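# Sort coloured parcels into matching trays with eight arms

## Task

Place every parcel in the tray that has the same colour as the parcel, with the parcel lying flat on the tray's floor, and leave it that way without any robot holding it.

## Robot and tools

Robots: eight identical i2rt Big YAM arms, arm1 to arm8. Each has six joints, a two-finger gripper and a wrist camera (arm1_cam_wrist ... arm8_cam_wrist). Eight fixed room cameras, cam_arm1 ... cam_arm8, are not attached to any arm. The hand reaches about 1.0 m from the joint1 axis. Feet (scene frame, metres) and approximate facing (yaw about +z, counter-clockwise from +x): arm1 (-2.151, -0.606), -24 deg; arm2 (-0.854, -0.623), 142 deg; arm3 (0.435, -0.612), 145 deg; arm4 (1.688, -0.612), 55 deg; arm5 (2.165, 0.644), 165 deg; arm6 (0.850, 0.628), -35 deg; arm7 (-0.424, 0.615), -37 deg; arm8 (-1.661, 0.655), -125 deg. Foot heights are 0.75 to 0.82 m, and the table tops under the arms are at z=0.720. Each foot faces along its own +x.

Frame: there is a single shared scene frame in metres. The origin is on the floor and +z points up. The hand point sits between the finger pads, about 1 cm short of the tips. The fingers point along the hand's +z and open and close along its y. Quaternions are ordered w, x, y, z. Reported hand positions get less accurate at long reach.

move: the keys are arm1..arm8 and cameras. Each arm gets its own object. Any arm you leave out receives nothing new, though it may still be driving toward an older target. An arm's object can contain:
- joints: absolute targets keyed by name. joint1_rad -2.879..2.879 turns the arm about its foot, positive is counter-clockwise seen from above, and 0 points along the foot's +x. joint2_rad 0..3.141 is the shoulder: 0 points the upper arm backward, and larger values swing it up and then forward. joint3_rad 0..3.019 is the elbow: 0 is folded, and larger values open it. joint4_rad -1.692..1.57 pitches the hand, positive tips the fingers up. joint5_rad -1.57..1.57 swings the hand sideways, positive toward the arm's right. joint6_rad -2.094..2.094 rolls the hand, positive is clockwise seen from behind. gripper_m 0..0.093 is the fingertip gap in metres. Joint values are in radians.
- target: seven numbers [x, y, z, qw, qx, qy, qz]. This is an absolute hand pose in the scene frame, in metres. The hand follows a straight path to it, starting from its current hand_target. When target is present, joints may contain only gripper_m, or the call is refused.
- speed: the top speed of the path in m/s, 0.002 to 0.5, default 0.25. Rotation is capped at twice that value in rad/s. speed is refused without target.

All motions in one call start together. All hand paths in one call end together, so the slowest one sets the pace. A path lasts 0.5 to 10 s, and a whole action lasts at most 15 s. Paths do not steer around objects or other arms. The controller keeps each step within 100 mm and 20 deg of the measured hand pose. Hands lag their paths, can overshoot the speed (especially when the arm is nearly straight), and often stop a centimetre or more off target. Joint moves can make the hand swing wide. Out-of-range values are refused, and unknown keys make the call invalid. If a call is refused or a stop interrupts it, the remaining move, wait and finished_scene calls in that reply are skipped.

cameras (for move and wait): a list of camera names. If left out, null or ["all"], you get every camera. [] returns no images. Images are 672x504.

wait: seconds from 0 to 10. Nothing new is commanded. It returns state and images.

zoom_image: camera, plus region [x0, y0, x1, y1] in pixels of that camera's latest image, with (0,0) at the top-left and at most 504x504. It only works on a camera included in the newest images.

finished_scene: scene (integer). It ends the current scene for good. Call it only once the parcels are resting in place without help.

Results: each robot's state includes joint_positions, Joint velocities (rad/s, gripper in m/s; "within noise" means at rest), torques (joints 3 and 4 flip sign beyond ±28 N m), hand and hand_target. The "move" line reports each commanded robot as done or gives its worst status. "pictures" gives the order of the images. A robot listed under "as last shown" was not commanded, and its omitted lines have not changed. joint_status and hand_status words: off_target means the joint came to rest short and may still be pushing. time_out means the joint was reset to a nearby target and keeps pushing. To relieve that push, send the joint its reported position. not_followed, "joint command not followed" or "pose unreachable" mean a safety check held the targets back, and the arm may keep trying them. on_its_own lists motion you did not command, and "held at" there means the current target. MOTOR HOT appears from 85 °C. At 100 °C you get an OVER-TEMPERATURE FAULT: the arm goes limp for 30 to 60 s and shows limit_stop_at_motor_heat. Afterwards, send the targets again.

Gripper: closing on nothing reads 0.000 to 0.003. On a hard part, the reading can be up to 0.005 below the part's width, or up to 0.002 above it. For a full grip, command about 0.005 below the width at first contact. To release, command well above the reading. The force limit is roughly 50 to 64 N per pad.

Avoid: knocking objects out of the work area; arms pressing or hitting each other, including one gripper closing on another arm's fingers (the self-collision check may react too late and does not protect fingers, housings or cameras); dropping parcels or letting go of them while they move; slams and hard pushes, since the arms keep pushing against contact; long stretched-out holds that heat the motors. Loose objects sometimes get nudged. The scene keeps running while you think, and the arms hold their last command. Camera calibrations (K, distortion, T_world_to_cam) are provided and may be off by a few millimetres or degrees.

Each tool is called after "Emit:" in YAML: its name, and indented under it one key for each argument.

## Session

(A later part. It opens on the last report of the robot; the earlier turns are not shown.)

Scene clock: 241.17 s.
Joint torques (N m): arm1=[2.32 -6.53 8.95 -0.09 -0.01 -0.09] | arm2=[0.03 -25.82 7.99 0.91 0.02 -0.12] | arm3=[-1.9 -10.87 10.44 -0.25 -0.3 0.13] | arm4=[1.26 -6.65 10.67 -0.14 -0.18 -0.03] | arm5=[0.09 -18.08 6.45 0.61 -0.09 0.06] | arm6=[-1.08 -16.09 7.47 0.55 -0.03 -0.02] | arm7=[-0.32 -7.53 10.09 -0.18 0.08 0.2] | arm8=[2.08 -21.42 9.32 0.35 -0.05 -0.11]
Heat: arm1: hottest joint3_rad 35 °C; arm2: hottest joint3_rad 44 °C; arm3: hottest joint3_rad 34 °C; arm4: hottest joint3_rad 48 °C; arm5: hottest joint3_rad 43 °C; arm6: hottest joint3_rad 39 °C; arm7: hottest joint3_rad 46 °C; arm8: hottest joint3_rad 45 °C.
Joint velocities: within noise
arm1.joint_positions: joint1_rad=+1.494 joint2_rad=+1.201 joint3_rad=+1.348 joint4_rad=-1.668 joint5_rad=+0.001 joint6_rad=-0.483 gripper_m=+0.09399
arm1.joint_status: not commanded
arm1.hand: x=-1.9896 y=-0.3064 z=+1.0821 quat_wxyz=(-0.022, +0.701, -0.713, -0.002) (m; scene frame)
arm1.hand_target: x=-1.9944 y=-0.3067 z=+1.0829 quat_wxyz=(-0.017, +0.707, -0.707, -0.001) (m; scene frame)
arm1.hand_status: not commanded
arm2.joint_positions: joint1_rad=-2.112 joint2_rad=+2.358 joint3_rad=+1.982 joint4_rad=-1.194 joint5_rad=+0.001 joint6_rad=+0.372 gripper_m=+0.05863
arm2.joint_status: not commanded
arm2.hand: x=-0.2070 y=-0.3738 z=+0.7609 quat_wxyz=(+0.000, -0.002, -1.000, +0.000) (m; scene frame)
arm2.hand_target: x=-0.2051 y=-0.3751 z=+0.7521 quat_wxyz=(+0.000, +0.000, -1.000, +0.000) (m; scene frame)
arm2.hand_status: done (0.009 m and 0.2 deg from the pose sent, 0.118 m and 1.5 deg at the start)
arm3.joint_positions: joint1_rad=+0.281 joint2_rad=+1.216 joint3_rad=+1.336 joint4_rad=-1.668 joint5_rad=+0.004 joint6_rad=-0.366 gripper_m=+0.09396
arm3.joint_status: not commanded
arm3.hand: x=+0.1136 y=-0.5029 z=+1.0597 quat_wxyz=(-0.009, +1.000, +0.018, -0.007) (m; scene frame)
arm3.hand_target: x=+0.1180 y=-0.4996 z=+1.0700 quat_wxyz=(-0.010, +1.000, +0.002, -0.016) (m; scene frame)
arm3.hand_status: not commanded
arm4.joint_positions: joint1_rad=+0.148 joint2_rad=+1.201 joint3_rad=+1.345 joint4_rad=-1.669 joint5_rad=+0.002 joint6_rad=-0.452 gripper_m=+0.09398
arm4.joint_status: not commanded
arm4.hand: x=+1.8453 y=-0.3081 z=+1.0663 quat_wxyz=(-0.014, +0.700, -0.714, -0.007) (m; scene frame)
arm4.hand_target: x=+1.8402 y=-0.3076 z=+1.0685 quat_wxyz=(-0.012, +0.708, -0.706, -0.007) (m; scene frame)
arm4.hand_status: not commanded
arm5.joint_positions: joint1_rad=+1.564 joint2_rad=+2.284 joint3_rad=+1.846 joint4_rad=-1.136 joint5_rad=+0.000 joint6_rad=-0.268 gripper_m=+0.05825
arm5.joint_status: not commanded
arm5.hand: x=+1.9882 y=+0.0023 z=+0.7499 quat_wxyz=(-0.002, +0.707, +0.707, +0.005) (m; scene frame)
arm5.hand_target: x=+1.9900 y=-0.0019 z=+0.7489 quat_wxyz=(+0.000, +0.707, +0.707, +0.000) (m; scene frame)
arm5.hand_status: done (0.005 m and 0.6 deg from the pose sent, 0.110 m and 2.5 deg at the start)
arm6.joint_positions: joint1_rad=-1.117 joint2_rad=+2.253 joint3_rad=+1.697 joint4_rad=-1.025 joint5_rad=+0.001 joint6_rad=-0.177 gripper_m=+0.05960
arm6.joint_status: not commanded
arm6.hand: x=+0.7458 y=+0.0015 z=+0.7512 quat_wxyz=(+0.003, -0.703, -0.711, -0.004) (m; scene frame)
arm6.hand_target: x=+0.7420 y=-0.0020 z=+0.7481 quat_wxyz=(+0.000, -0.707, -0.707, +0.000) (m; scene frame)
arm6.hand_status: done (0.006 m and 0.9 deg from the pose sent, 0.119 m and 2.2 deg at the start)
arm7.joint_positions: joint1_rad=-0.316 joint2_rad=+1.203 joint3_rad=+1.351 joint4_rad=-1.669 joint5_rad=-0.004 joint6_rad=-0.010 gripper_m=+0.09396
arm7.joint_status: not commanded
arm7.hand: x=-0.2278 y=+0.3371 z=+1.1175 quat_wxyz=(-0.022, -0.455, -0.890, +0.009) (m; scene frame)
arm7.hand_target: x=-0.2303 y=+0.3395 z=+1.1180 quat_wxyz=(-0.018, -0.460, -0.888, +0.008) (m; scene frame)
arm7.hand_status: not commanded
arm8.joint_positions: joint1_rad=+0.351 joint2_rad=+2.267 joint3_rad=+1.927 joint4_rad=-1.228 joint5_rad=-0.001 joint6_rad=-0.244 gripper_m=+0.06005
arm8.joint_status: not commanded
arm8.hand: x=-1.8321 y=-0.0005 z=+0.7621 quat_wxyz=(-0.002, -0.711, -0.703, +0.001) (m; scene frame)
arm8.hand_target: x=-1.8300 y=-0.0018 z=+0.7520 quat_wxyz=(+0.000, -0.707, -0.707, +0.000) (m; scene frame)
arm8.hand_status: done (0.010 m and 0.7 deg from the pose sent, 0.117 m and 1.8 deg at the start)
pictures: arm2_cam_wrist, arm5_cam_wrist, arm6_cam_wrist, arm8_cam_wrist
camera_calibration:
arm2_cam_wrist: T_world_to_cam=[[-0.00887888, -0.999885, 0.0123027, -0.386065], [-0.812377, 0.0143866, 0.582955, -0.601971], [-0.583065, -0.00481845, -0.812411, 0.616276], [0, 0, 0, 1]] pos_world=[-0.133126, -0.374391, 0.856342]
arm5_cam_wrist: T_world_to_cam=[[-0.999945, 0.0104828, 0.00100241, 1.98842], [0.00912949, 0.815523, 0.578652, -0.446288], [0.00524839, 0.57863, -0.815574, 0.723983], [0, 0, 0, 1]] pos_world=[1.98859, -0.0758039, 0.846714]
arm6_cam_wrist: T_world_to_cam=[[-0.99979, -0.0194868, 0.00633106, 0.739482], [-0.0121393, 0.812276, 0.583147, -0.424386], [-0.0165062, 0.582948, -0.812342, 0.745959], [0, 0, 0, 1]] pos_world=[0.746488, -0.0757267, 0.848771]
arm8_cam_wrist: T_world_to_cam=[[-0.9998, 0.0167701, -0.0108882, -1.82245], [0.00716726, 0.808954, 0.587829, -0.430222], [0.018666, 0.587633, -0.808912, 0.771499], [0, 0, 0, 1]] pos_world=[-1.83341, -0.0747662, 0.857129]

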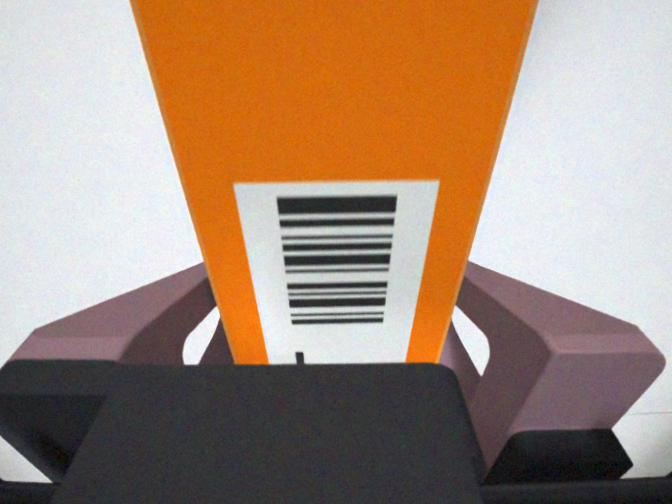

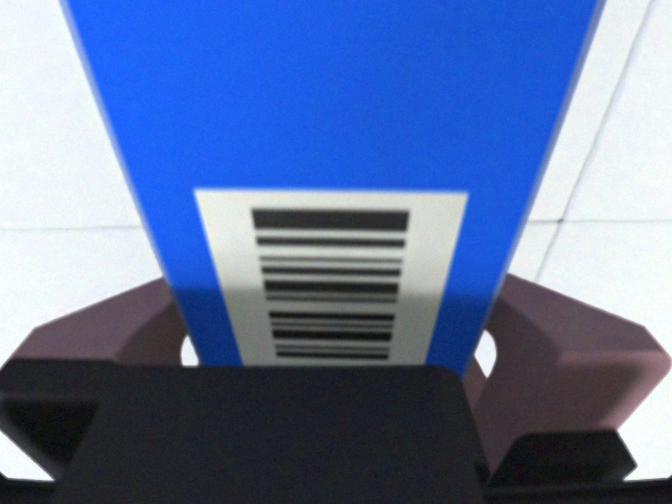

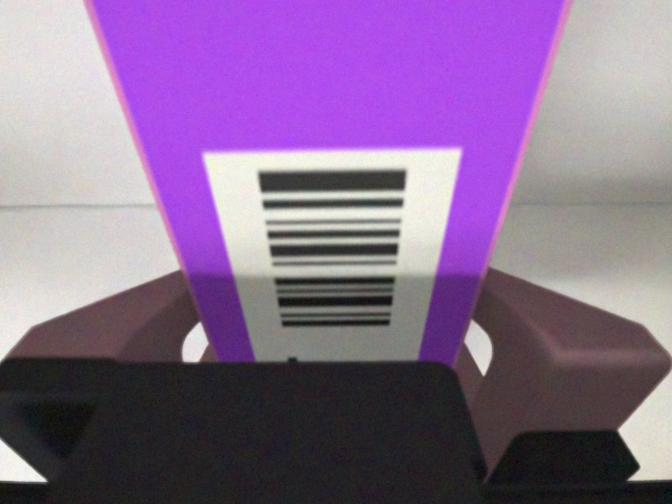

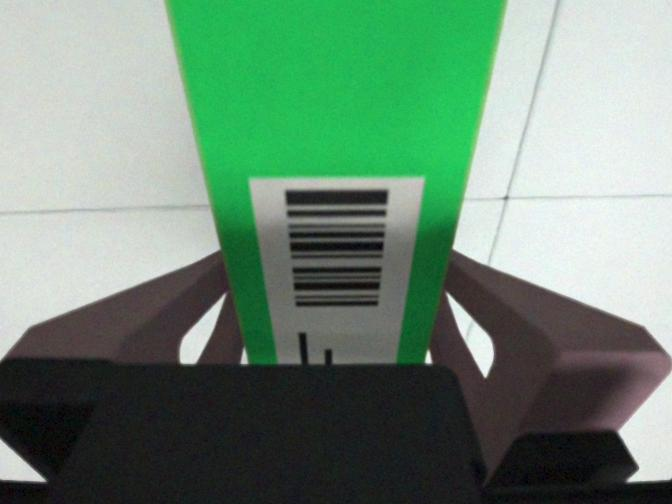

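Emit:
move:
  arm8: {"target":[-1.83,-0.002,0.747,0,0.7071,0.7071,0],"speed":0.08}
  arm2: {"target":[-0.205,-0.375,0.746,0,0,1,0],"speed":0.08}
  cameras: []

Emit:
move:
  arm8: {"joints":{"gripper_m":0.09}}
  arm5: {"joints":{"gripper_m":0.09}}
  arm2: {"joints":{"gripper_m":0.09}}
  arm6: {"joints":{"gripper_m":0.09}}
  cameras: []

Emit:
move:
  arm8: {"target":[-1.83,0.005,0.92,0,0.7071,0.7071,0]}
  arm5: {"target":[1.99,0.008,0.92,0,0.7071,0.7071,0]}
  arm2: {"target":[-0.21,-0.375,0.92,0,0,1,0]}
  arm6: {"target":[0.744,0.008,0.92,0,0.7071,0.7071,0]}
  cameras: []

Emit:
move:
  arm8: {"joints":{"joint2_rad":1.0,"joint3_rad":1.35,"joint4_rad":-1.68}}
  arm5: {"joints":{"joint2_rad":1.0,"joint3_rad":1.35,"joint4_rad":-1.68}}
  arm2: {"joints":{"joint2_rad":1.2,"joint3_rad":1.35,"joint4_rad":-1.68}}
  arm6: {"joints":{"joint2_rad":1.0,"joint3_rad":1.35,"joint4_rad":-1.68}}
  cameras: ["cam_arm1","cam_arm2","cam_arm3","cam_arm4"]

Scene clock: 258.83 s.
Joint torques (N m): arm1=[1.96 -7.18 8.87 -0.12 -0.01 -0.06] | arm2=[0.03 -25.23 7.68 0.94 0.02 -0.12] | arm3=[-1.96 -10.87 10.43 -0.25 -0.29 0.13] | arm4=[1.26 -6.59 10.66 -0.14 -0.18 -0.03] | arm5=[-0.73 -18.78 6.3 0.7 -0.09 0] | arm6=[-0.97 -16.03 7.45 0.58 -0.03 -0.02] | arm7=[-0.32 -7.47 10.1 -0.23 0.08 0.2] | arm8=[2.02 -21.36 8.94 0.32 -0.03 -0.09]
Heat: arm1: hottest joint3_rad 35 °C; arm2: hottest joint3_rad 42 °C; arm3: hottest joint3_rad 34 °C; arm4: hottest joint3_rad 48 °C; arm5: hottest joint3_rad 41 °C; arm6: hottest joint3_rad 38 °C; arm7: hottest joint3_rad 46 °C; arm8: hottest joint2_rad 42 °C.
move: arm2 off_target; arm8 off_target
Joint velocities: within noise
arm1, arm3, arm4, arm6, arm7: as last shown
arm2.joint_positions: joint1_rad=-2.112 joint2_rad=+2.358 joint3_rad=+1.982 joint4_rad=-1.183 joint5_rad=+0.001 joint6_rad=+0.372 gripper_m=+0.05863
arm2.joint_status: not commanded
arm2.hand: x=-0.2046 y=-0.3728 z=+0.7609 quat_wxyz=(-0.005, -0.002, -1.000, -0.002) (m; scene frame)
arm2.hand_target: x=-0.2052 y=-0.3751 z=+0.7462 quat_wxyz=(+0.000, +0.000, -1.000, +0.000) (m; scene frame)
arm2.hand_status: off_target (0.015 m and 0.7 deg from the pose sent, 0.015 m and 0.2 deg at the start)
arm5.joint_positions: joint1_rad=+1.564 joint2_rad=+2.284 joint3_rad=+1.846 joint4_rad=-1.135 joint5_rad=+0.000 joint6_rad=-0.268 gripper_m=+0.05825
arm5.joint_status: not commanded
arm5.hand: x=+1.9882 y=+0.0022 z=+0.7499 quat_wxyz=(-0.002, +0.707, +0.707, +0.005) (m; scene frame)
arm5.hand_target: x=+1.9900 y=-0.0020 z=+0.7489 quat_wxyz=(+0.000, +0.707, +0.707, +0.000) (m; scene frame)
arm5.hand_status: not commanded
arm8.joint_positions: joint1_rad=+0.351 joint2_rad=+2.267 joint3_rad=+1.927 joint4_rad=-1.218 joint5_rad=-0.001 joint6_rad=-0.244 gripper_m=+0.06005
arm8.joint_status: not commanded
arm8.hand: x=-1.8327 y=-0.0028 z=+0.7621 quat_wxyz=(-0.004, -0.711, -0.703, +0.005) (m; scene frame)
arm8.hand_target: x=-1.8300 y=-0.0017 z=+0.7471 quat_wxyz=(+0.000, -0.707, -0.707, +0.000) (m; scene frame)
arm8.hand_status: off_target (0.015 m and 1.0 deg from the pose sent, 0.015 m and 0.7 deg at the start)
pictures: none
No camera images: "cameras" was empty.

Scene clock: 259.47 s.
Joint torques (N m): arm1=[2.2 -6.59 8.88 -0.09 -0.02 -0.09] | arm2=[0.03 -25.29 7.69 0.94 0.02 -0.12] | arm3=[-2.02 -10.81 10.41 -0.25 -0.29 0.12] | arm4=[1.26 -6.59 10.66 -0.14 -0.18 -0.03] | arm5=[-0.26 -18.78 6.56 0.61 -0.11 0.01] | arm6=[-1.08 -15.91 7.47 0.57 -0.03 -0.02] | arm7=[-0.32 -7.47 10.06 -0.18 0.08 0.21] | arm8=[2.26 -21.3 8.9 0.32 -0.06 -0.11]
Heat: arm1: hottest joint3_rad 35 °C; arm2: hottest joint3_rad 42 °C; arm3: hottest joint3_rad 34 °C; arm4: hottest joint3_rad 48 °C; arm5: hottest joint3_rad 40 °C; arm6: hottest joint3_rad 38 °C; arm7: hottest joint3_rad 46 °C; arm8: hottest joint2_rad 42 °C.
move: arm2 done; arm5 done; arm6 done; arm8 done
Joint velocities: within noise
arm1, arm3, arm4, arm7: as last shown
arm2.joint_positions: joint1_rad=-2.112 joint2_rad=+2.358 joint3_rad=+1.982 joint4_rad=-1.183 joint5_rad=+0.001 joint6_rad=+0.372 gripper_m=+0.08983
arm2.joint_status: all done
arm2.hand: x=-0.2046 y=-0.3728 z=+0.7609 quat_wxyz=(-0.005, -0.002, -1.000, -0.002) (m; scene frame)
arm2.hand_target: x=-0.2053 y=-0.3751 z=+0.7462 quat_wxyz=(+0.000, +0.000, -1.000, +0.000) (m; scene frame)
arm2.hand_status: not commanded
arm5.joint_positions: joint1_rad=+1.564 joint2_rad=+2.284 joint3_rad=+1.846 joint4_rad=-1.135 joint5_rad=+0.000 joint6_rad=-0.268 gripper_m=+0.08979
arm5.joint_status: all done
arm5.hand: x=+1.9882 y=+0.0022 z=+0.7499 quat_wxyz=(-0.002, +0.707, +0.707, +0.005) (m; scene frame)
arm5.hand_target: x=+1.9901 y=-0.0020 z=+0.7489 quat_wxyz=(+0.000, +0.707, +0.707, +0.000) (m; scene frame)
arm5.hand_status: not commanded
arm6.joint_positions: joint1_rad=-1.117 joint2_rad=+2.253 joint3_rad=+1.697 joint4_rad=-1.025 joint5_rad=+0.001 joint6_rad=-0.177 gripper_m=+0.08980
arm6.joint_status: all done
arm6.hand: x=+0.7458 y=+0.0015 z=+0.7512 quat_wxyz=(+0.003, -0.703, -0.711, -0.004) (m; scene frame)
arm6.hand_target: x=+0.7420 y=-0.0020 z=+0.7481 quat_wxyz=(+0.000, -0.707, -0.707, +0.000) (m; scene frame)
arm6.hand_status: not commanded
arm8.joint_positions: joint1_rad=+0.351 joint2_rad=+2.267 joint3_rad=+1.927 joint4_rad=-1.218 joint5_rad=-0.001 joint6_rad=-0.244 gripper_m=+0.08985
arm8.joint_status: all done
arm8.hand: x=-1.8327 y=-0.0028 z=+0.7621 quat_wxyz=(-0.004, -0.711, -0.703, +0.005) (m; scene frame)
arm8.hand_target: x=-1.8300 y=-0.0017 z=+0.7471 quat_wxyz=(+0.000, -0.707, -0.707, +0.000) (m; scene frame)
arm8.hand_status: not commanded
pictures: none
No camera images: "cameras" was empty.

Scene clock: 261.07 s.
Joint torques (N m): arm1=[1.96 -6.95 8.87 -0.09 0 -0.06] | arm2=[0.26 -24.18 11.6 0.16 0.02 -0.1] | arm3=[-1.85 -10.81 10.4 -0.25 -0.3 0.12] | arm4=[1.2 -6.65 10.67 -0.14 -0.18 -0.03] | arm5=[-1.03 -17.79 9.7 -0.2 -0.1 -0.04] | arm6=[-0.97 -16.73 11.7 -0.23 -0.03 -0.02] | arm7=[-0.5 -7.41 10.1 -0.18 0.09 0.22] | arm8=[2.02 -20.25 14.49 -0.59 -0.04 -0.12]
Heat: arm1: hottest joint3_rad 35 °C; arm2: hottest joint3_rad 42 °C; arm3: hottest joint3_rad 34 °C; arm4: hottest joint3_rad 48 °C; arm5: hottest joint3_rad 40 °C; arm6: hottest joint3_rad 38 °C; arm7: hottest joint3_rad 46 °C; arm8: hottest joint2_rad 43 °C.
move: arm2 done; arm5 off_target; arm6 off_target; arm8 off_target
Joint velocities: within noise
arm1, arm3, arm4, arm7: as last shown
arm2.joint_positions: joint1_rad=-2.112 joint2_rad=+2.209 joint3_rad=+2.141 joint4_rad=-1.510 joint5_rad=+0.001 joint6_rad=+0.372 gripper_m=+0.08992
arm2.joint_status: not commanded
arm2.hand: x=-0.2184 y=-0.3783 z=+0.9196 quat_wxyz=(+0.004, -0.002, -1.000, +0.001) (m; scene frame)
arm2.hand_target: x=-0.2103 y=-0.3752 z=+0.9199 quat_wxyz=(+0.000, +0.000, -1.000, +0.000) (m; scene frame)
arm2.hand_status: done (0.009 m and 0.5 deg from the pose sent, 0.159 m and 0.7 deg at the start)
arm5.joint_positions: joint1_rad=+1.564 joint2_rad=+2.109 joint3_rad=+1.970 joint4_rad=-1.450 joint5_rad=+0.000 joint6_rad=-0.268 gripper_m=+0.08988
arm5.joint_status: not commanded
arm5.hand: x=+1.9924 y=+0.0187 z=+0.9076 quat_wxyz=(-0.006, +0.707, +0.707, +0.012) (m; scene frame)
arm5.hand_target: x=+1.9902 y=+0.0086 z=+0.9201 quat_wxyz=(+0.000, +0.707, +0.707, +0.000) (m; scene frame)
arm5.hand_status: off_target (0.017 m and 1.5 deg from the pose sent, 0.170 m and 0.6 deg at the start)
arm6.joint_positions: joint1_rad=-1.117 joint2_rad=+2.060 joint3_rad=+1.771 joint4_rad=-1.332 joint5_rad=+0.001 joint6_rad=-0.177 gripper_m=+0.08989
arm6.joint_status: not commanded
arm6.hand: x=+0.7494 y=+0.0231 z=+0.8956 quat_wxyz=(+0.015, -0.702, -0.711, -0.020) (m; scene frame)
arm6.hand_target: x=+0.7443 y=+0.0092 z=+0.9201 quat_wxyz=(+0.000, -0.707, -0.707, +0.000) (m; scene frame)
arm6.hand_status: off_target (0.029 m and 3.0 deg from the pose sent, 0.169 m and 0.9 deg at the start)
arm8.joint_positions: joint1_rad=+0.351 joint2_rad=+2.141 joint3_rad=+2.115 joint4_rad=-1.563 joint5_rad=-0.001 joint6_rad=-0.246 gripper_m=+0.08993
arm8.joint_status: not commanded
arm8.hand: x=-1.8279 y=+0.0159 z=+0.9148 quat_wxyz=(+0.004, -0.710, -0.704, -0.008) (m; scene frame)
arm8.hand_target: x=-1.8299 y=+0.0055 z=+0.9200 quat_wxyz=(+0.000, -0.707, -0.707, +0.001) (m; scene frame)
arm8.hand_status: off_target (0.012 m and 1.1 deg from the pose sent, 0.158 m and 1.0 deg at the start; pose on its path clipped on 4 of 48 steps)
pictures: none
No camera images: "cameras" was empty.

Scene clock: 262.87 s.
Joint torques (N m): arm1=[1.96 -7.12 8.94 -0.08 0 -0.08] | arm2=[0.21 -9.17 8.25 0.49 0.02 -0.1] | arm3=[-1.85 -10.87 10.41 -0.23 -0.29 0.13] | arm4=[1.26 -6.65 10.67 -0.14 -0.18 -0.03] | arm5=[-0.97 -2.78 7.12 0.29 -0.09 -0.03] | arm6=[-0.97 -2.96 8.68 0.34 -0.03 -0.02] | arm7=[-0.38 -7.53 10.06 -0.24 0.07 0.21] | arm8=[2.08 -4.13 9.37 0.1 -0.06 -0.1]
Heat: arm1: hottest joint3_rad 35 °C; arm2: hottest joint3_rad 42 °C; arm3: hottest joint3_rad 34 °C; arm4: hottest joint3_rad 48 °C; arm5: hottest joint3_rad 40 °C; arm6: hottest joint3_rad 38 °C; arm7: hottest joint3_rad 46 °C; arm8: hottest joint2_rad 42 °C.
move: arm2 done; arm5 done; arm6 done; arm8 done
Joint velocities: within noise
arm1, arm3, arm4, arm7: as last shown
arm2.joint_positions: joint1_rad=-2.112 joint2_rad=+1.200 joint3_rad=+1.352 joint4_rad=-1.676 joint5_rad=+0.001 joint6_rad=+0.372 gripper_m=+0.08992
arm2.joint_status: all done
arm2.hand: x=-0.5397 y=-0.5026 z=+1.1178 quat_wxyz=(-0.022, -0.002, -1.000, -0.008) (m; scene frame)
arm2.hand_target: x=-0.5408 y=-0.5030 z=+1.1169 quat_wxyz=(-0.019, +0.000, -1.000, -0.007) (m; scene frame)
arm2.hand_status: not commanded
arm5.joint_positions: joint1_rad=+1.564 joint2_rad=+0.997 joint3_rad=+1.346 joint4_rad=-1.672 joint5_rad=+0.000 joint6_rad=-0.268 gripper_m=+0.08988
arm5.joint_status: all done
arm5.hand: x=+2.0855 y=+0.3598 z=+1.1657 quat_wxyz=(+0.060, +0.702, +0.702, -0.104) (m; scene frame)
arm5.hand_target: x=+2.0857 y=+0.3605 z=+1.1663 quat_wxyz=(+0.058, +0.702, +0.702, -0.101) (m; scene frame)
arm5.hand_status: not commanded
arm6.joint_positions: joint1_rad=-1.117 joint2_rad=+1.001 joint3_rad=+1.346 joint4_rad=-1.674 joint5_rad=+0.001 joint6_rad=-0.176 gripper_m=+0.08989
arm6.joint_status: all done
arm6.hand: x=+0.8019 y=+0.3392 z=+1.1937 quat_wxyz=(-0.069, -0.698, -0.706, +0.099) (m; scene frame)
arm6.hand_target: x=+0.8010 y=+0.3407 z=+1.1954 quat_wxyz=(-0.070, -0.702, -0.702, +0.098) (m; scene frame)
arm6.hand_status: not commanded
arm8.joint_positions: joint1_rad=+0.351 joint2_rad=+1.002 joint3_rad=+1.355 joint4_rad=-1.675 joint5_rad=-0.001 joint6_rad=-0.246 gripper_m=+0.08993
arm8.joint_status: all done
arm8.hand: x=-1.7354 y=+0.3711 z=+1.1374 quat_wxyz=(-0.064, -0.705, -0.698, +0.106) (m; scene frame)
arm8.hand_target: x=-1.7347 y=+0.3733 z=+1.1358 quat_wxyz=(-0.061, -0.702, -0.702, +0.104) (m; scene frame)
arm8.hand_status: not commanded
pictures: cam_arm1, cam_arm2, cam_arm3, cam_arm4

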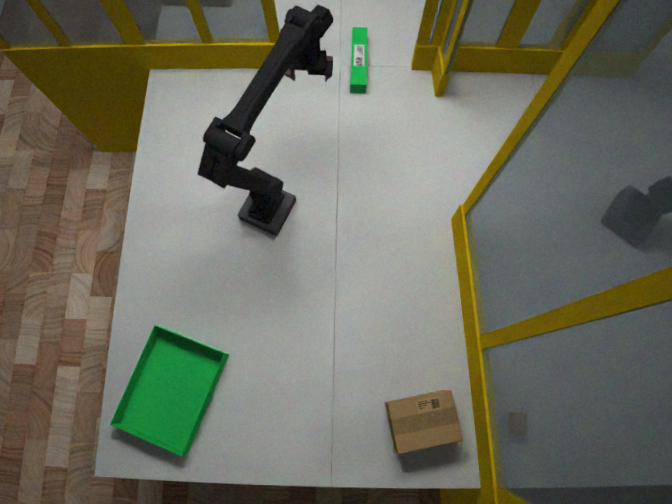

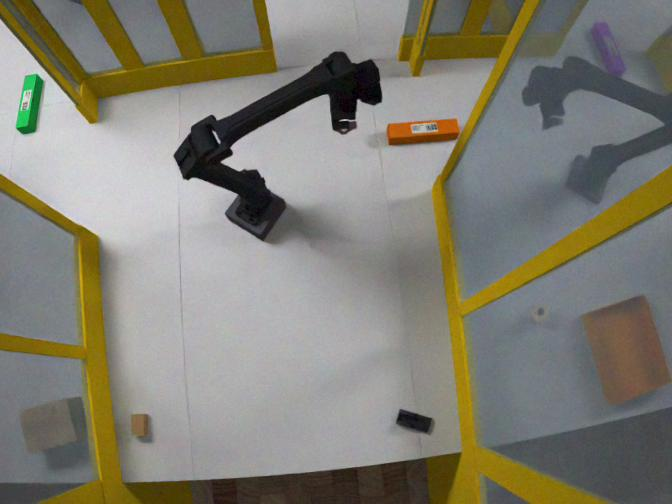

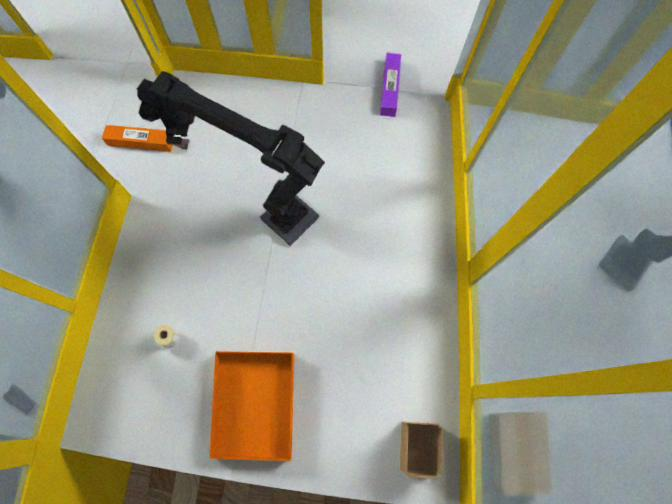

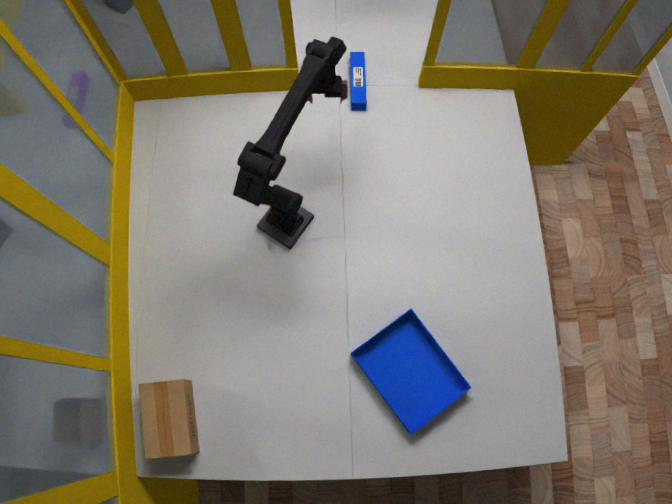

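Emit:
move:
  arm1: {"target":[-1.83,0.01,0.87,0,-0.7071,0.7071,0]}
  arm4: {"target":[1.99,0.01,0.87,0,-0.7071,0.7071,0]}
  arm3: {"target":[-0.22,-0.374,0.87,0,-1,0,0]}
  cameras: ["arm1_cam_wrist","arm4_cam_wrist","arm3_cam_wrist"]

Scene clock: 272.47 s.
Joint torques (N m): arm1=[2.37 -19.31 12.44 -0.31 -0.06 0.01] | arm2=[0.26 -9.17 8.27 0.49 0.02 -0.1] | arm3=[-2.08 -24.29 14.19 -0.16 -0.31 0.11] | arm4=[1.44 -17.55 14.63 -0.27 -0.02 0.06] | arm5=[-1.14 -3.08 7.02 0.36 -0.06 -0.01] | arm6=[-0.97 -2.9 8.68 0.34 -0.03 -0.02] | arm7=[-0.38 -7.53 10.09 -0.18 0.09 0.2] | arm8=[2.08 -4.37 9.46 0.08 -0.03 -0.09]
Heat: arm1: hottest joint3_rad 36 °C; arm2: hottest joint3_rad 41 °C; arm3: hottest joint3_rad 34 °C; arm4: hottest joint3_rad 49 °C; arm5: hottest joint3_rad 40 °C; arm6: hottest joint3_rad 38 °C; arm7: hottest joint3_rad 46 °C; arm8: hottest joint2_rad 40 °C.
move: arm1 off_target; arm3 off_target; arm4 off_target
Joint velocities: within noise
arm1.joint_positions: joint1_rad=+1.499 joint2_rad=+2.219 joint3_rad=+2.114 joint4_rad=-1.473 joint5_rad=-0.005 joint6_rad=-0.483 gripper_m=+0.09399
arm1.joint_status: not commanded
arm1.hand: x=-1.8274 y=-0.0043 z=+0.8661 quat_wxyz=(+0.007, +0.702, -0.712, +0.003) (m; scene frame)
arm1.hand_target: x=-1.8305 y=+0.0095 z=+0.8701 quat_wxyz=(-0.001, +0.707, -0.707, +0.000) (m; scene frame)
arm1.hand_status: off_target (0.015 m and 1.1 deg from the pose sent, 0.413 m and 2.7 deg at the start)
arm2, arm5, arm6, arm7, arm8: as last shown
arm3.joint_positions: joint1_rad=+0.276 joint2_rad=+2.241 joint3_rad=+2.153 joint4_rad=-1.514 joint5_rad=-0.003 joint6_rad=-0.366 gripper_m=+0.09396
arm3.joint_status: not commanded
arm3.hand: x=-0.2104 y=-0.3878 z=+0.8548 quat_wxyz=(+0.004, +1.000, +0.015, +0.017) (m; scene frame)
arm3.hand_target: x=-0.2190 y=-0.3744 z=+0.8702 quat_wxyz=(+0.000, +1.000, +0.000, -0.001) (m; scene frame)
arm3.hand_status: off_target (0.023 m and 2.7 deg from the pose sent, 0.405 m and 2.4 deg at the start)
arm4.joint_positions: joint1_rad=+0.155 joint2_rad=+2.184 joint3_rad=+2.107 joint4_rad=-1.490 joint5_rad=+0.004 joint6_rad=-0.452 gripper_m=+0.09398
arm4.joint_status: not commanded
arm4.hand: x=+1.9927 y=-0.0054 z=+0.8695 quat_wxyz=(+0.006, +0.703, -0.711, +0.001) (m; scene frame)
arm4.hand_target: x=+1.9896 y=+0.0093 z=+0.8700 quat_wxyz=(-0.001, +0.707, -0.707, +0.000) (m; scene frame)
arm4.hand_status: off_target (0.016 m and 0.9 deg from the pose sent, 0.401 m and 2.1 deg at the start)
pictures: arm1_cam_wrist, arm3_cam_wrist, arm4_cam_wrist
camera_calibration:
arm1_cam_wrist: T_world_to_cam=[[0.999544, -0.0288496, -0.00886371, 1.83513], [-0.0181819, -0.810021, 0.586119, -0.539591], [-0.0240891, -0.585691, -0.810177, 0.781801], [0, 0, 0, 1]] pos_world=[-1.82527, 0.0737566, 0.965927]
arm3_cam_wrist: T_world_to_cam=[[-0.025794, 0.999667, 0.00114344, 0.380165], [0.792729, 0.0197576, 0.609254, -0.340502], [0.609029, 0.0166216, -0.792974, 0.936385], [0, 0, 0, 1]] pos_world=[-0.290554, -0.388875, 0.949546]
arm4_cam_wrist: T_world_to_cam=[[0.999987, 0.0023586, 0.00449406, -1.99924], [-0.000737632, -0.808522, 0.588465, -0.50982], [0.0050215, -0.588461, -0.80851, 0.814716], [0, 0, 0, 1]] pos_world=[1.99474, 0.0719427, 0.967702]

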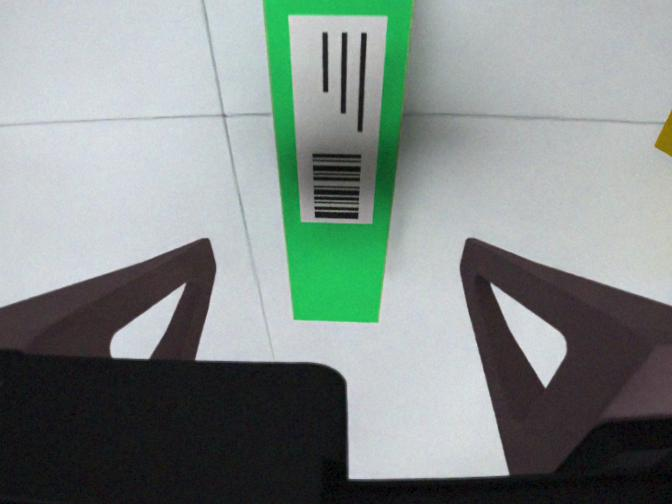

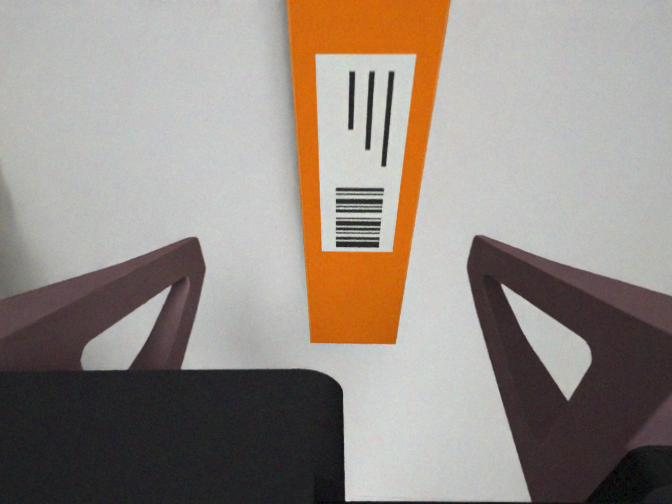

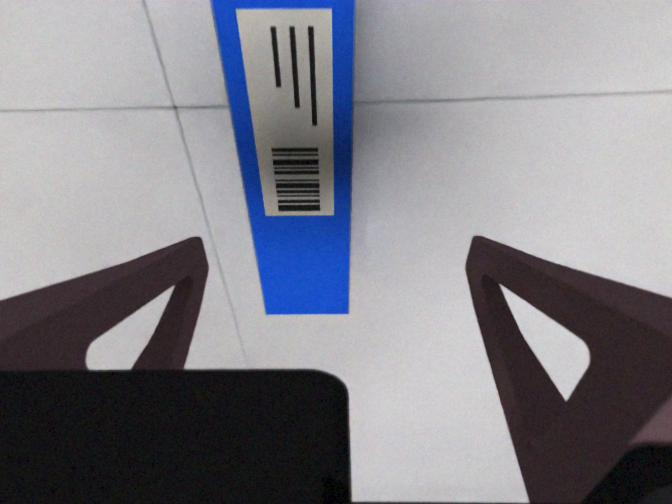

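Emit:
move:
  arm1: {"target":[-1.832,0.008,0.747,0,-0.7071,0.7071,0],"speed":0.12}
  arm4: {"target":[1.976,0.016,0.747,0,-0.7071,0.7071,0],"speed":0.12}
  arm3: {"target":[-0.217,-0.371,0.745,0,-1,0,0],"speed":0.12}
  cameras: ["arm1_cam_wrist","arm4_cam_wrist","arm3_cam_wrist"]

Scene clock: 286.73 s.
Joint torques (N m): arm1=[2.2 -19.96 7.83 0.79 -0.06 0.02] | arm2=[0.21 -9.17 8.27 0.49 0.02 -0.1] | arm3=[-2.14 -24.18 9.03 0.61 -0.3 0.08] | arm4=[1.38 -18.08 9.69 0.77 -0.02 0.12] | arm5=[-0.62 -3.19 7.09 0.32 -0.08 -0.05] | arm6=[-0.97 -2.96 8.68 0.36 -0.03 -0.02] | arm7=[-0.21 -7.47 10.13 -0.21 0.08 0.21] | arm8=[2.02 -4.25 9.37 0.08 -0.04 -0.09]
Heat: arm1: hottest joint3_rad 40 °C; arm2: hottest joint3_rad 41 °C; arm3: hottest joint3_rad 37 °C; arm4: hottest joint3_rad 49 °C; arm5: hottest joint3_rad 40 °C; arm6: hottest joint3_rad 39 °C; arm7: hottest joint3_rad 47 °C; arm8: hottest joint3_rad 38 °C.
move: arm1 off_target; arm3 off_target; arm4 off_target
Joint velocities: within noise
arm1.joint_positions: joint1_rad=+1.501 joint2_rad=+2.301 joint3_rad=+1.986 joint4_rad=-1.234 joint5_rad=-0.005 joint6_rad=-0.483 gripper_m=+0.09399
arm1.joint_status: not commanded
arm1.hand: x=-1.8230 y=+0.0049 z=+0.7638 quat_wxyz=(-0.007, +0.703, -0.711, -0.001) (m; scene frame)
arm1.hand_target: x=-1.8322 y=+0.0076 z=+0.7472 quat_wxyz=(+0.000, +0.707, -0.707, +0.000) (m; scene frame)
arm1.hand_status: off_target (0.019 m and 1.1 deg from the pose sent, 0.120 m and 1.1 deg at the start)
arm2, arm5, arm6, arm7, arm8: as last shown
arm3.joint_positions: joint1_rad=+0.272 joint2_rad=+2.320 joint3_rad=+2.009 joint4_rad=-1.268 joint5_rad=-0.003 joint6_rad=-0.366 gripper_m=+0.09396
arm3.joint_status: not commanded
arm3.hand: x=-0.2164 y=-0.3821 z=+0.7481 quat_wxyz=(+0.000, +1.000, +0.013, +0.006) (m; scene frame)
arm3.hand_target: x=-0.2167 y=-0.3710 z=+0.7450 quat_wxyz=(+0.000, +1.000, +0.000, +0.000) (m; scene frame)
arm3.hand_status: off_target (0.012 m and 1.7 deg from the pose sent, 0.111 m and 2.6 deg at the start)
arm4.joint_positions: joint1_rad=+0.177 joint2_rad=+2.267 joint3_rad=+1.979 joint4_rad=-1.250 joint5_rad=+0.005 joint6_rad=-0.437 gripper_m=+0.09398
arm4.joint_status: not commanded
arm4.hand: x=+1.9847 y=+0.0127 z=+0.7671 quat_wxyz=(-0.008, +0.705, -0.709, -0.004) (m; scene frame)
arm4.hand_target: x=+1.9759 y=+0.0154 z=+0.7472 quat_wxyz=(+0.000, +0.707, -0.707, +0.000) (m; scene frame)
arm4.hand_status: off_target (0.022 m and 1.1 deg from the pose sent, 0.125 m and 0.9 deg at the start)
pictures: arm1_cam_wrist, arm3_cam_wrist, arm4_cam_wrist
camera_calibration:
arm1_cam_wrist: T_world_to_cam=[[0.999635, -0.0266604, 0.00438602, 1.82019], [-0.0244791, -0.824948, 0.564678, -0.467201], [-0.0114363, -0.56458, -0.825299, 0.738897], [0, 0, 0, 1]] pos_world=[-1.82251, 0.0802767, 0.865647]
arm3_cam_wrist: T_world_to_cam=[[-0.0219886, 0.999716, 0.00921175, 0.369206], [0.805792, 0.0122677, 0.592072, -0.258062], [0.591791, 0.0204416, -0.805833, 0.862675], [0, 0, 0, 1]] pos_world=[-0.294461, -0.38357, 0.844562]
arm4_cam_wrist: T_world_to_cam=[[0.999799, 0.00870282, 0.0180827, -2.00086], [-0.00307607, -0.823964, 0.566634, -0.413331], [0.0198308, -0.566576, -0.823771, 0.724634], [0, 0, 0, 1]] pos_world=[1.98482, 0.0874032, 0.867321]

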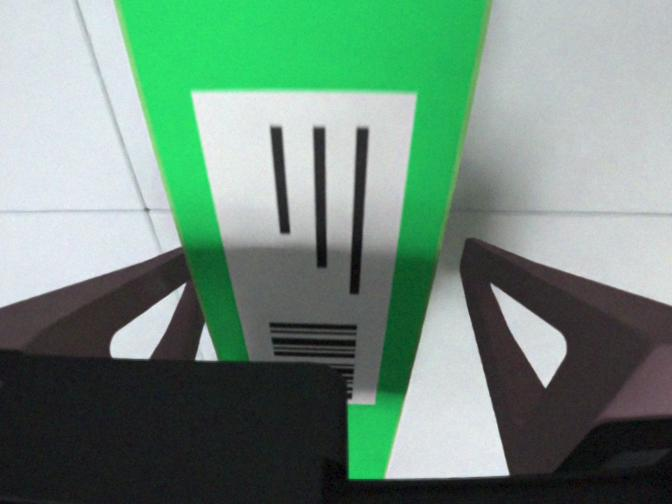

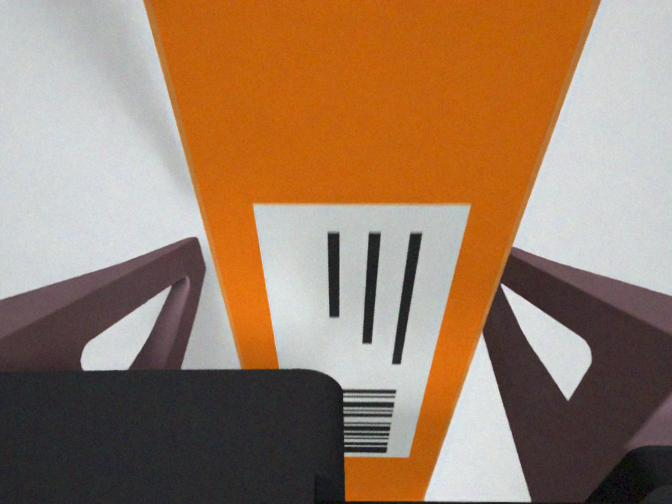

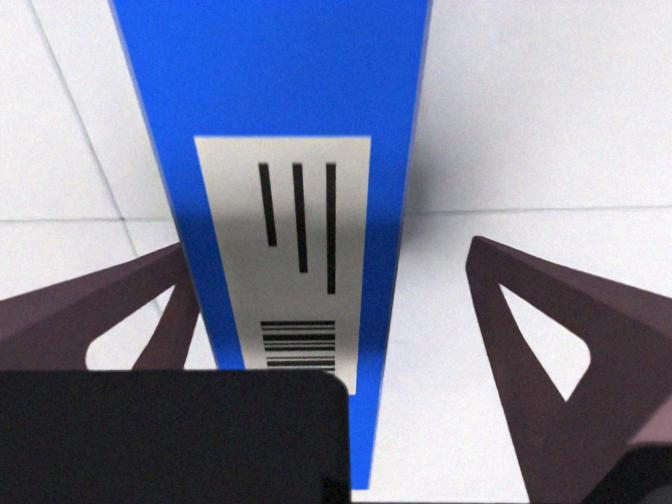

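Emit:
move:
  arm1: {"joints":{"gripper_m":0.045}}
  arm4: {"joints":{"gripper_m":0.045}}
  arm3: {"joints":{"gripper_m":0.045}}
  cameras: []

Emit:
move:
  arm1: {"target":[-1.832,0.0,0.92,0,-0.7071,0.7071,0]}
  arm4: {"target":[1.976,0.01,0.92,0,-0.7071,0.7071,0]}
  arm3: {"target":[-0.217,-0.371,0.92,0,-1,0,0]}
  cameras: ["arm1_cam_wrist","arm3_cam_wrist","arm4_cam_wrist"]

Scene clock: 336.27 s.
Joint torques (N m): arm1=[2.26 -20.01 7.77 0.8 -0.05 0.03] | arm2=[0.26 -9.17 8.25 0.47 0.02 -0.1] | arm3=[-1.96 -24.64 9.11 0.59 -0.27 0.08] | arm4=[1.38 -18.08 9.69 0.76 -0.02 0.11] | arm5=[-0.62 -2.78 7.06 0.34 -0.1 -0.06] | arm6=[-0.97 -2.96 8.69 0.35 -0.02 -0.02] | arm7=[-0.26 -7.3 10.07 -0.18 0.1 0.21] | arm8=[2.08 -4.13 9.44 0.09 -0.04 -0.1]
Heat: arm1: hottest joint3_rad 37 °C; arm2: hottest joint3_rad 40 °C; arm3: hottest joint2_rad 35 °C; arm4: hottest joint3_rad 48 °C; arm5: hottest joint3_rad 39 °C; arm6: hottest joint3_rad 39 °C; arm7: hottest joint3_rad 47 °C; arm8: hottest joint3_rad 36 °C.
move: arm1 off_target; arm3 off_target; arm4 off_target
Joint velocities: within noise
arm1.joint_positions: joint1_rad=+1.501 joint2_rad=+2.301 joint3_rad=+1.986 joint4_rad=-1.234 joint5_rad=-0.006 joint6_rad=-0.483 gripper_m=+0.05920
arm1.joint_status: gripper_m off_target (ended at +0.05924, target +0.04500)
arm1.hand: x=-1.8234 y=+0.0051 z=+0.7638 quat_wxyz=(-0.007, +0.703, -0.711, -0.001) (m; scene frame)
arm1.hand_target: x=-1.8321 y=+0.0076 z=+0.7472 quat_wxyz=(+0.000, +0.707, -0.707, +0.000) (m; scene frame)
arm1.hand_status: not commanded
arm2, arm5, arm6, arm7, arm8: as last shown
arm3.joint_positions: joint1_rad=+0.272 joint2_rad=+2.320 joint3_rad=+2.009 joint4_rad=-1.268 joint5_rad=-0.004 joint6_rad=-0.366 gripper_m=+0.05854
arm3.joint_status: gripper_m off_target (ended at +0.05857, target +0.04500)
arm3.hand: x=-0.2165 y=-0.3822 z=+0.7481 quat_wxyz=(+0.000, +1.000, +0.013, +0.006) (m; scene frame)
arm3.hand_target: x=-0.2168 y=-0.3711 z=+0.7450 quat_wxyz=(+0.000, +1.000, +0.000, +0.000) (m; scene frame)
arm3.hand_status: not commanded
arm4.joint_positions: joint1_rad=+0.177 joint2_rad=+2.267 joint3_rad=+1.979 joint4_rad=-1.250 joint5_rad=+0.005 joint6_rad=-0.437 gripper_m=+0.05942
arm4.joint_status: gripper_m off_target (ended at +0.05945, target +0.04500)
arm4.hand: x=+1.9845 y=+0.0128 z=+0.7671 quat_wxyz=(-0.008, +0.705, -0.709, -0.004) (m; scene frame)
arm4.hand_target: x=+1.9757 y=+0.0154 z=+0.7472 quat_wxyz=(+0.000, +0.707, -0.707, +0.000) (m; scene frame)
arm4.hand_status: not commanded
pictures: none
No camera images: "cameras" was empty.

Scene clock: 338.10 s.
Joint torques (N m): arm1=[1.32 -19.66 12.41 -0.24 -0.04 -0.05] | arm2=[0.21 -9.17 8.25 0.49 0.02 -0.1] | arm3=[-2.14 -25.05 14.58 -0.12 -0.25 0.05] | arm4=[1.2 -17.9 14.86 -0.24 -0.04 0.1] | arm5=[-0.79 -2.78 7.17 0.36 -0.1 -0.06] | arm6=[-0.91 -2.96 8.69 0.34 -0.03 -0.02] | arm7=[-0.32 -7.47 10.14 -0.18 0.09 0.21] | arm8=[2.14 -3.96 9.42 0.05 -0.04 -0.09]
Heat: arm1: hottest joint3_rad 38 °C; arm2: hottest joint3_rad 40 °C; arm3: hottest joint2_rad 35 °C; arm4: hottest joint3_rad 48 °C; arm5: hottest joint3_rad 39 °C; arm6: hottest joint3_rad 39 °C; arm7: hottest joint3_rad 47 °C; arm8: hottest joint3_rad 36 °C.
move: arm1 off_target; arm3 off_target; arm4 off_target
Joint velocities: within noise
arm1.joint_positions: joint1_rad=+1.501 joint2_rad=+2.177 joint3_rad=+2.170 joint4_rad=-1.572 joint5_rad=-0.006 joint6_rad=-0.483 gripper_m=+0.05921
arm1.joint_status: not commanded
arm1.hand: x=-1.8334 y=-0.0111 z=+0.9154 quat_wxyz=(+0.007, +0.703, -0.711, +0.003) (m; scene frame)
arm1.hand_target: x=-1.8323 y=-0.0005 z=+0.9200 quat_wxyz=(-0.001, +0.707, -0.707, +0.000) (m; scene frame)
arm1.hand_status: off_target (0.012 m and 1.1 deg from the pose sent, 0.156 m and 1.0 deg at the start)
arm2, arm5, arm6, arm8: as last shown
arm3.joint_positions: joint1_rad=+0.270 joint2_rad=+2.248 joint3_rad=+2.272 joint4_rad=-1.640 joint5_rad=-0.004 joint6_rad=-0.366 gripper_m=+0.05854
arm3.joint_status: not commanded
arm3.hand: x=-0.2091 y=-0.3847 z=+0.8961 quat_wxyz=(+0.007, +1.000, +0.012, +0.023) (m; scene frame)
arm3.hand_target: x=-0.2157 y=-0.3715 z=+0.9199 quat_wxyz=(+0.000, +1.000, +0.000, -0.001) (m; scene frame)
arm3.hand_status: off_target (0.029 m and 3.1 deg from the pose sent, 0.172 m and 1.7 deg at the start; pose on its path clipped on 12 of 55 steps)
arm4.joint_positions: joint1_rad=+0.177 joint2_rad=+2.167 joint3_rad=+2.192 joint4_rad=-1.603 joint5_rad=+0.005 joint6_rad=-0.436 gripper_m=+0.05942
arm4.joint_status: not commanded
arm4.hand: x=+1.9776 y=-0.0041 z=+0.9140 quat_wxyz=(+0.010, +0.705, -0.709, +0.003) (m; scene frame)
arm4.hand_target: x=+1.9755 y=+0.0094 z=+0.9201 quat_wxyz=(-0.001, +0.707, -0.707, +0.000) (m; scene frame)
arm4.hand_status: off_target (0.015 m and 1.2 deg from the pose sent, 0.153 m and 1.1 deg at the start)
arm7.joint_positions: joint1_rad=-0.316 joint2_rad=+1.203 joint3_rad=+1.351 joint4_rad=-1.669 joint5_rad=-0.004 joint6_rad=-0.010 gripper_m=+0.09396
arm7.joint_status: not commanded
arm7.hand: x=-0.2278 y=+0.3371 z=+1.1175 quat_wxyz=(-0.022, -0.455, -0.890, +0.009) (m; scene frame)
arm7.hand_target: x=-0.2303 y=+0.3395 z=+1.1180 quat_wxyz=(-0.018, -0.460, -0.888, +0.008) (m; scene frame)
arm7.hand_status: not commanded
pictures: arm1_cam_wrist, arm3_cam_wrist, arm4_cam_wrist
camera_calibration:
arm1_cam_wrist: T_world_to_cam=[[0.9996, -0.0265835, -0.00966344, 1.84232], [-0.0158774, -0.810081, 0.586102, -0.569945], [-0.0234088, -0.585714, -0.810179, 0.818803], [0, 0, 0, 1]] pos_world=[-1.83147, 0.0668579, 1.01523]
arm3_cam_wrist: T_world_to_cam=[[-0.0198963, 0.999791, -0.00470146, 0.383568], [0.785142, 0.0185357, 0.619038, -0.377634], [0.618996, 0.00862524, -0.785347, 0.960549], [0, 0, 0, 1]] pos_world=[-0.290448, -0.384773, 0.989937]
arm4_cam_wrist: T_world_to_cam=[[0.999963, 0.00852298, 0.00114565, -1.98106], [0.00616664, -0.803517, 0.59525, -0.55477], [0.00599386, -0.595221, -0.80354, 0.845135], [0, 0, 0, 1]] pos_world=[1.97935, 0.0741595, 1.0116]

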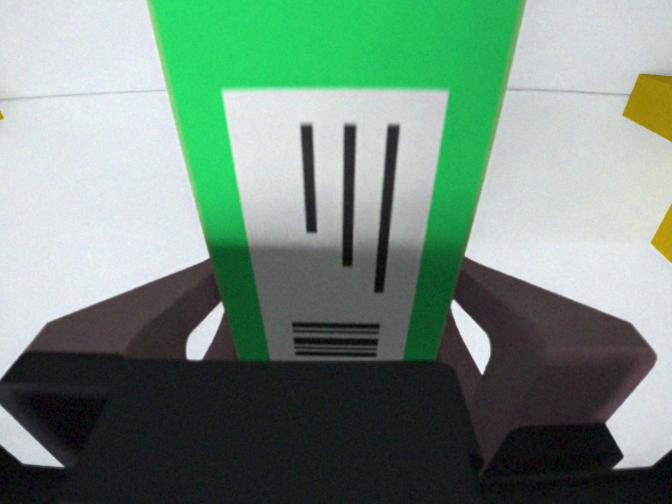

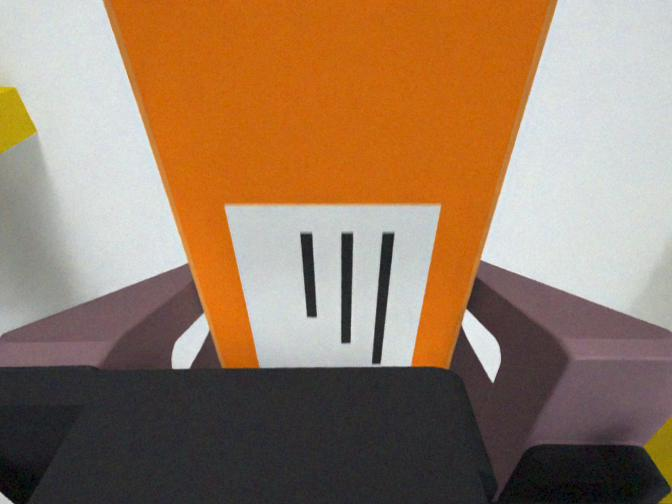

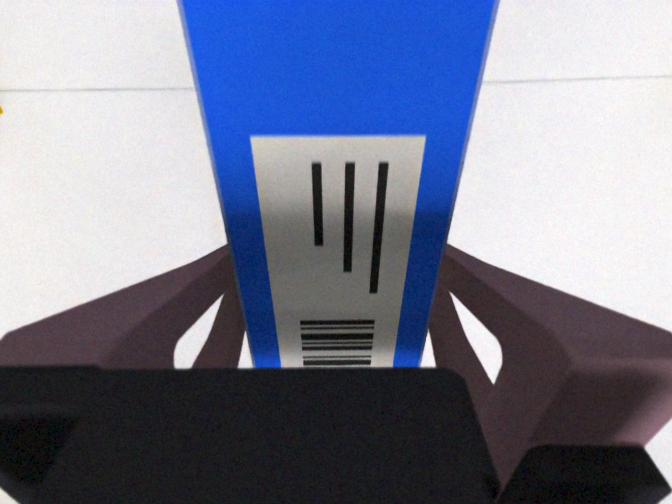

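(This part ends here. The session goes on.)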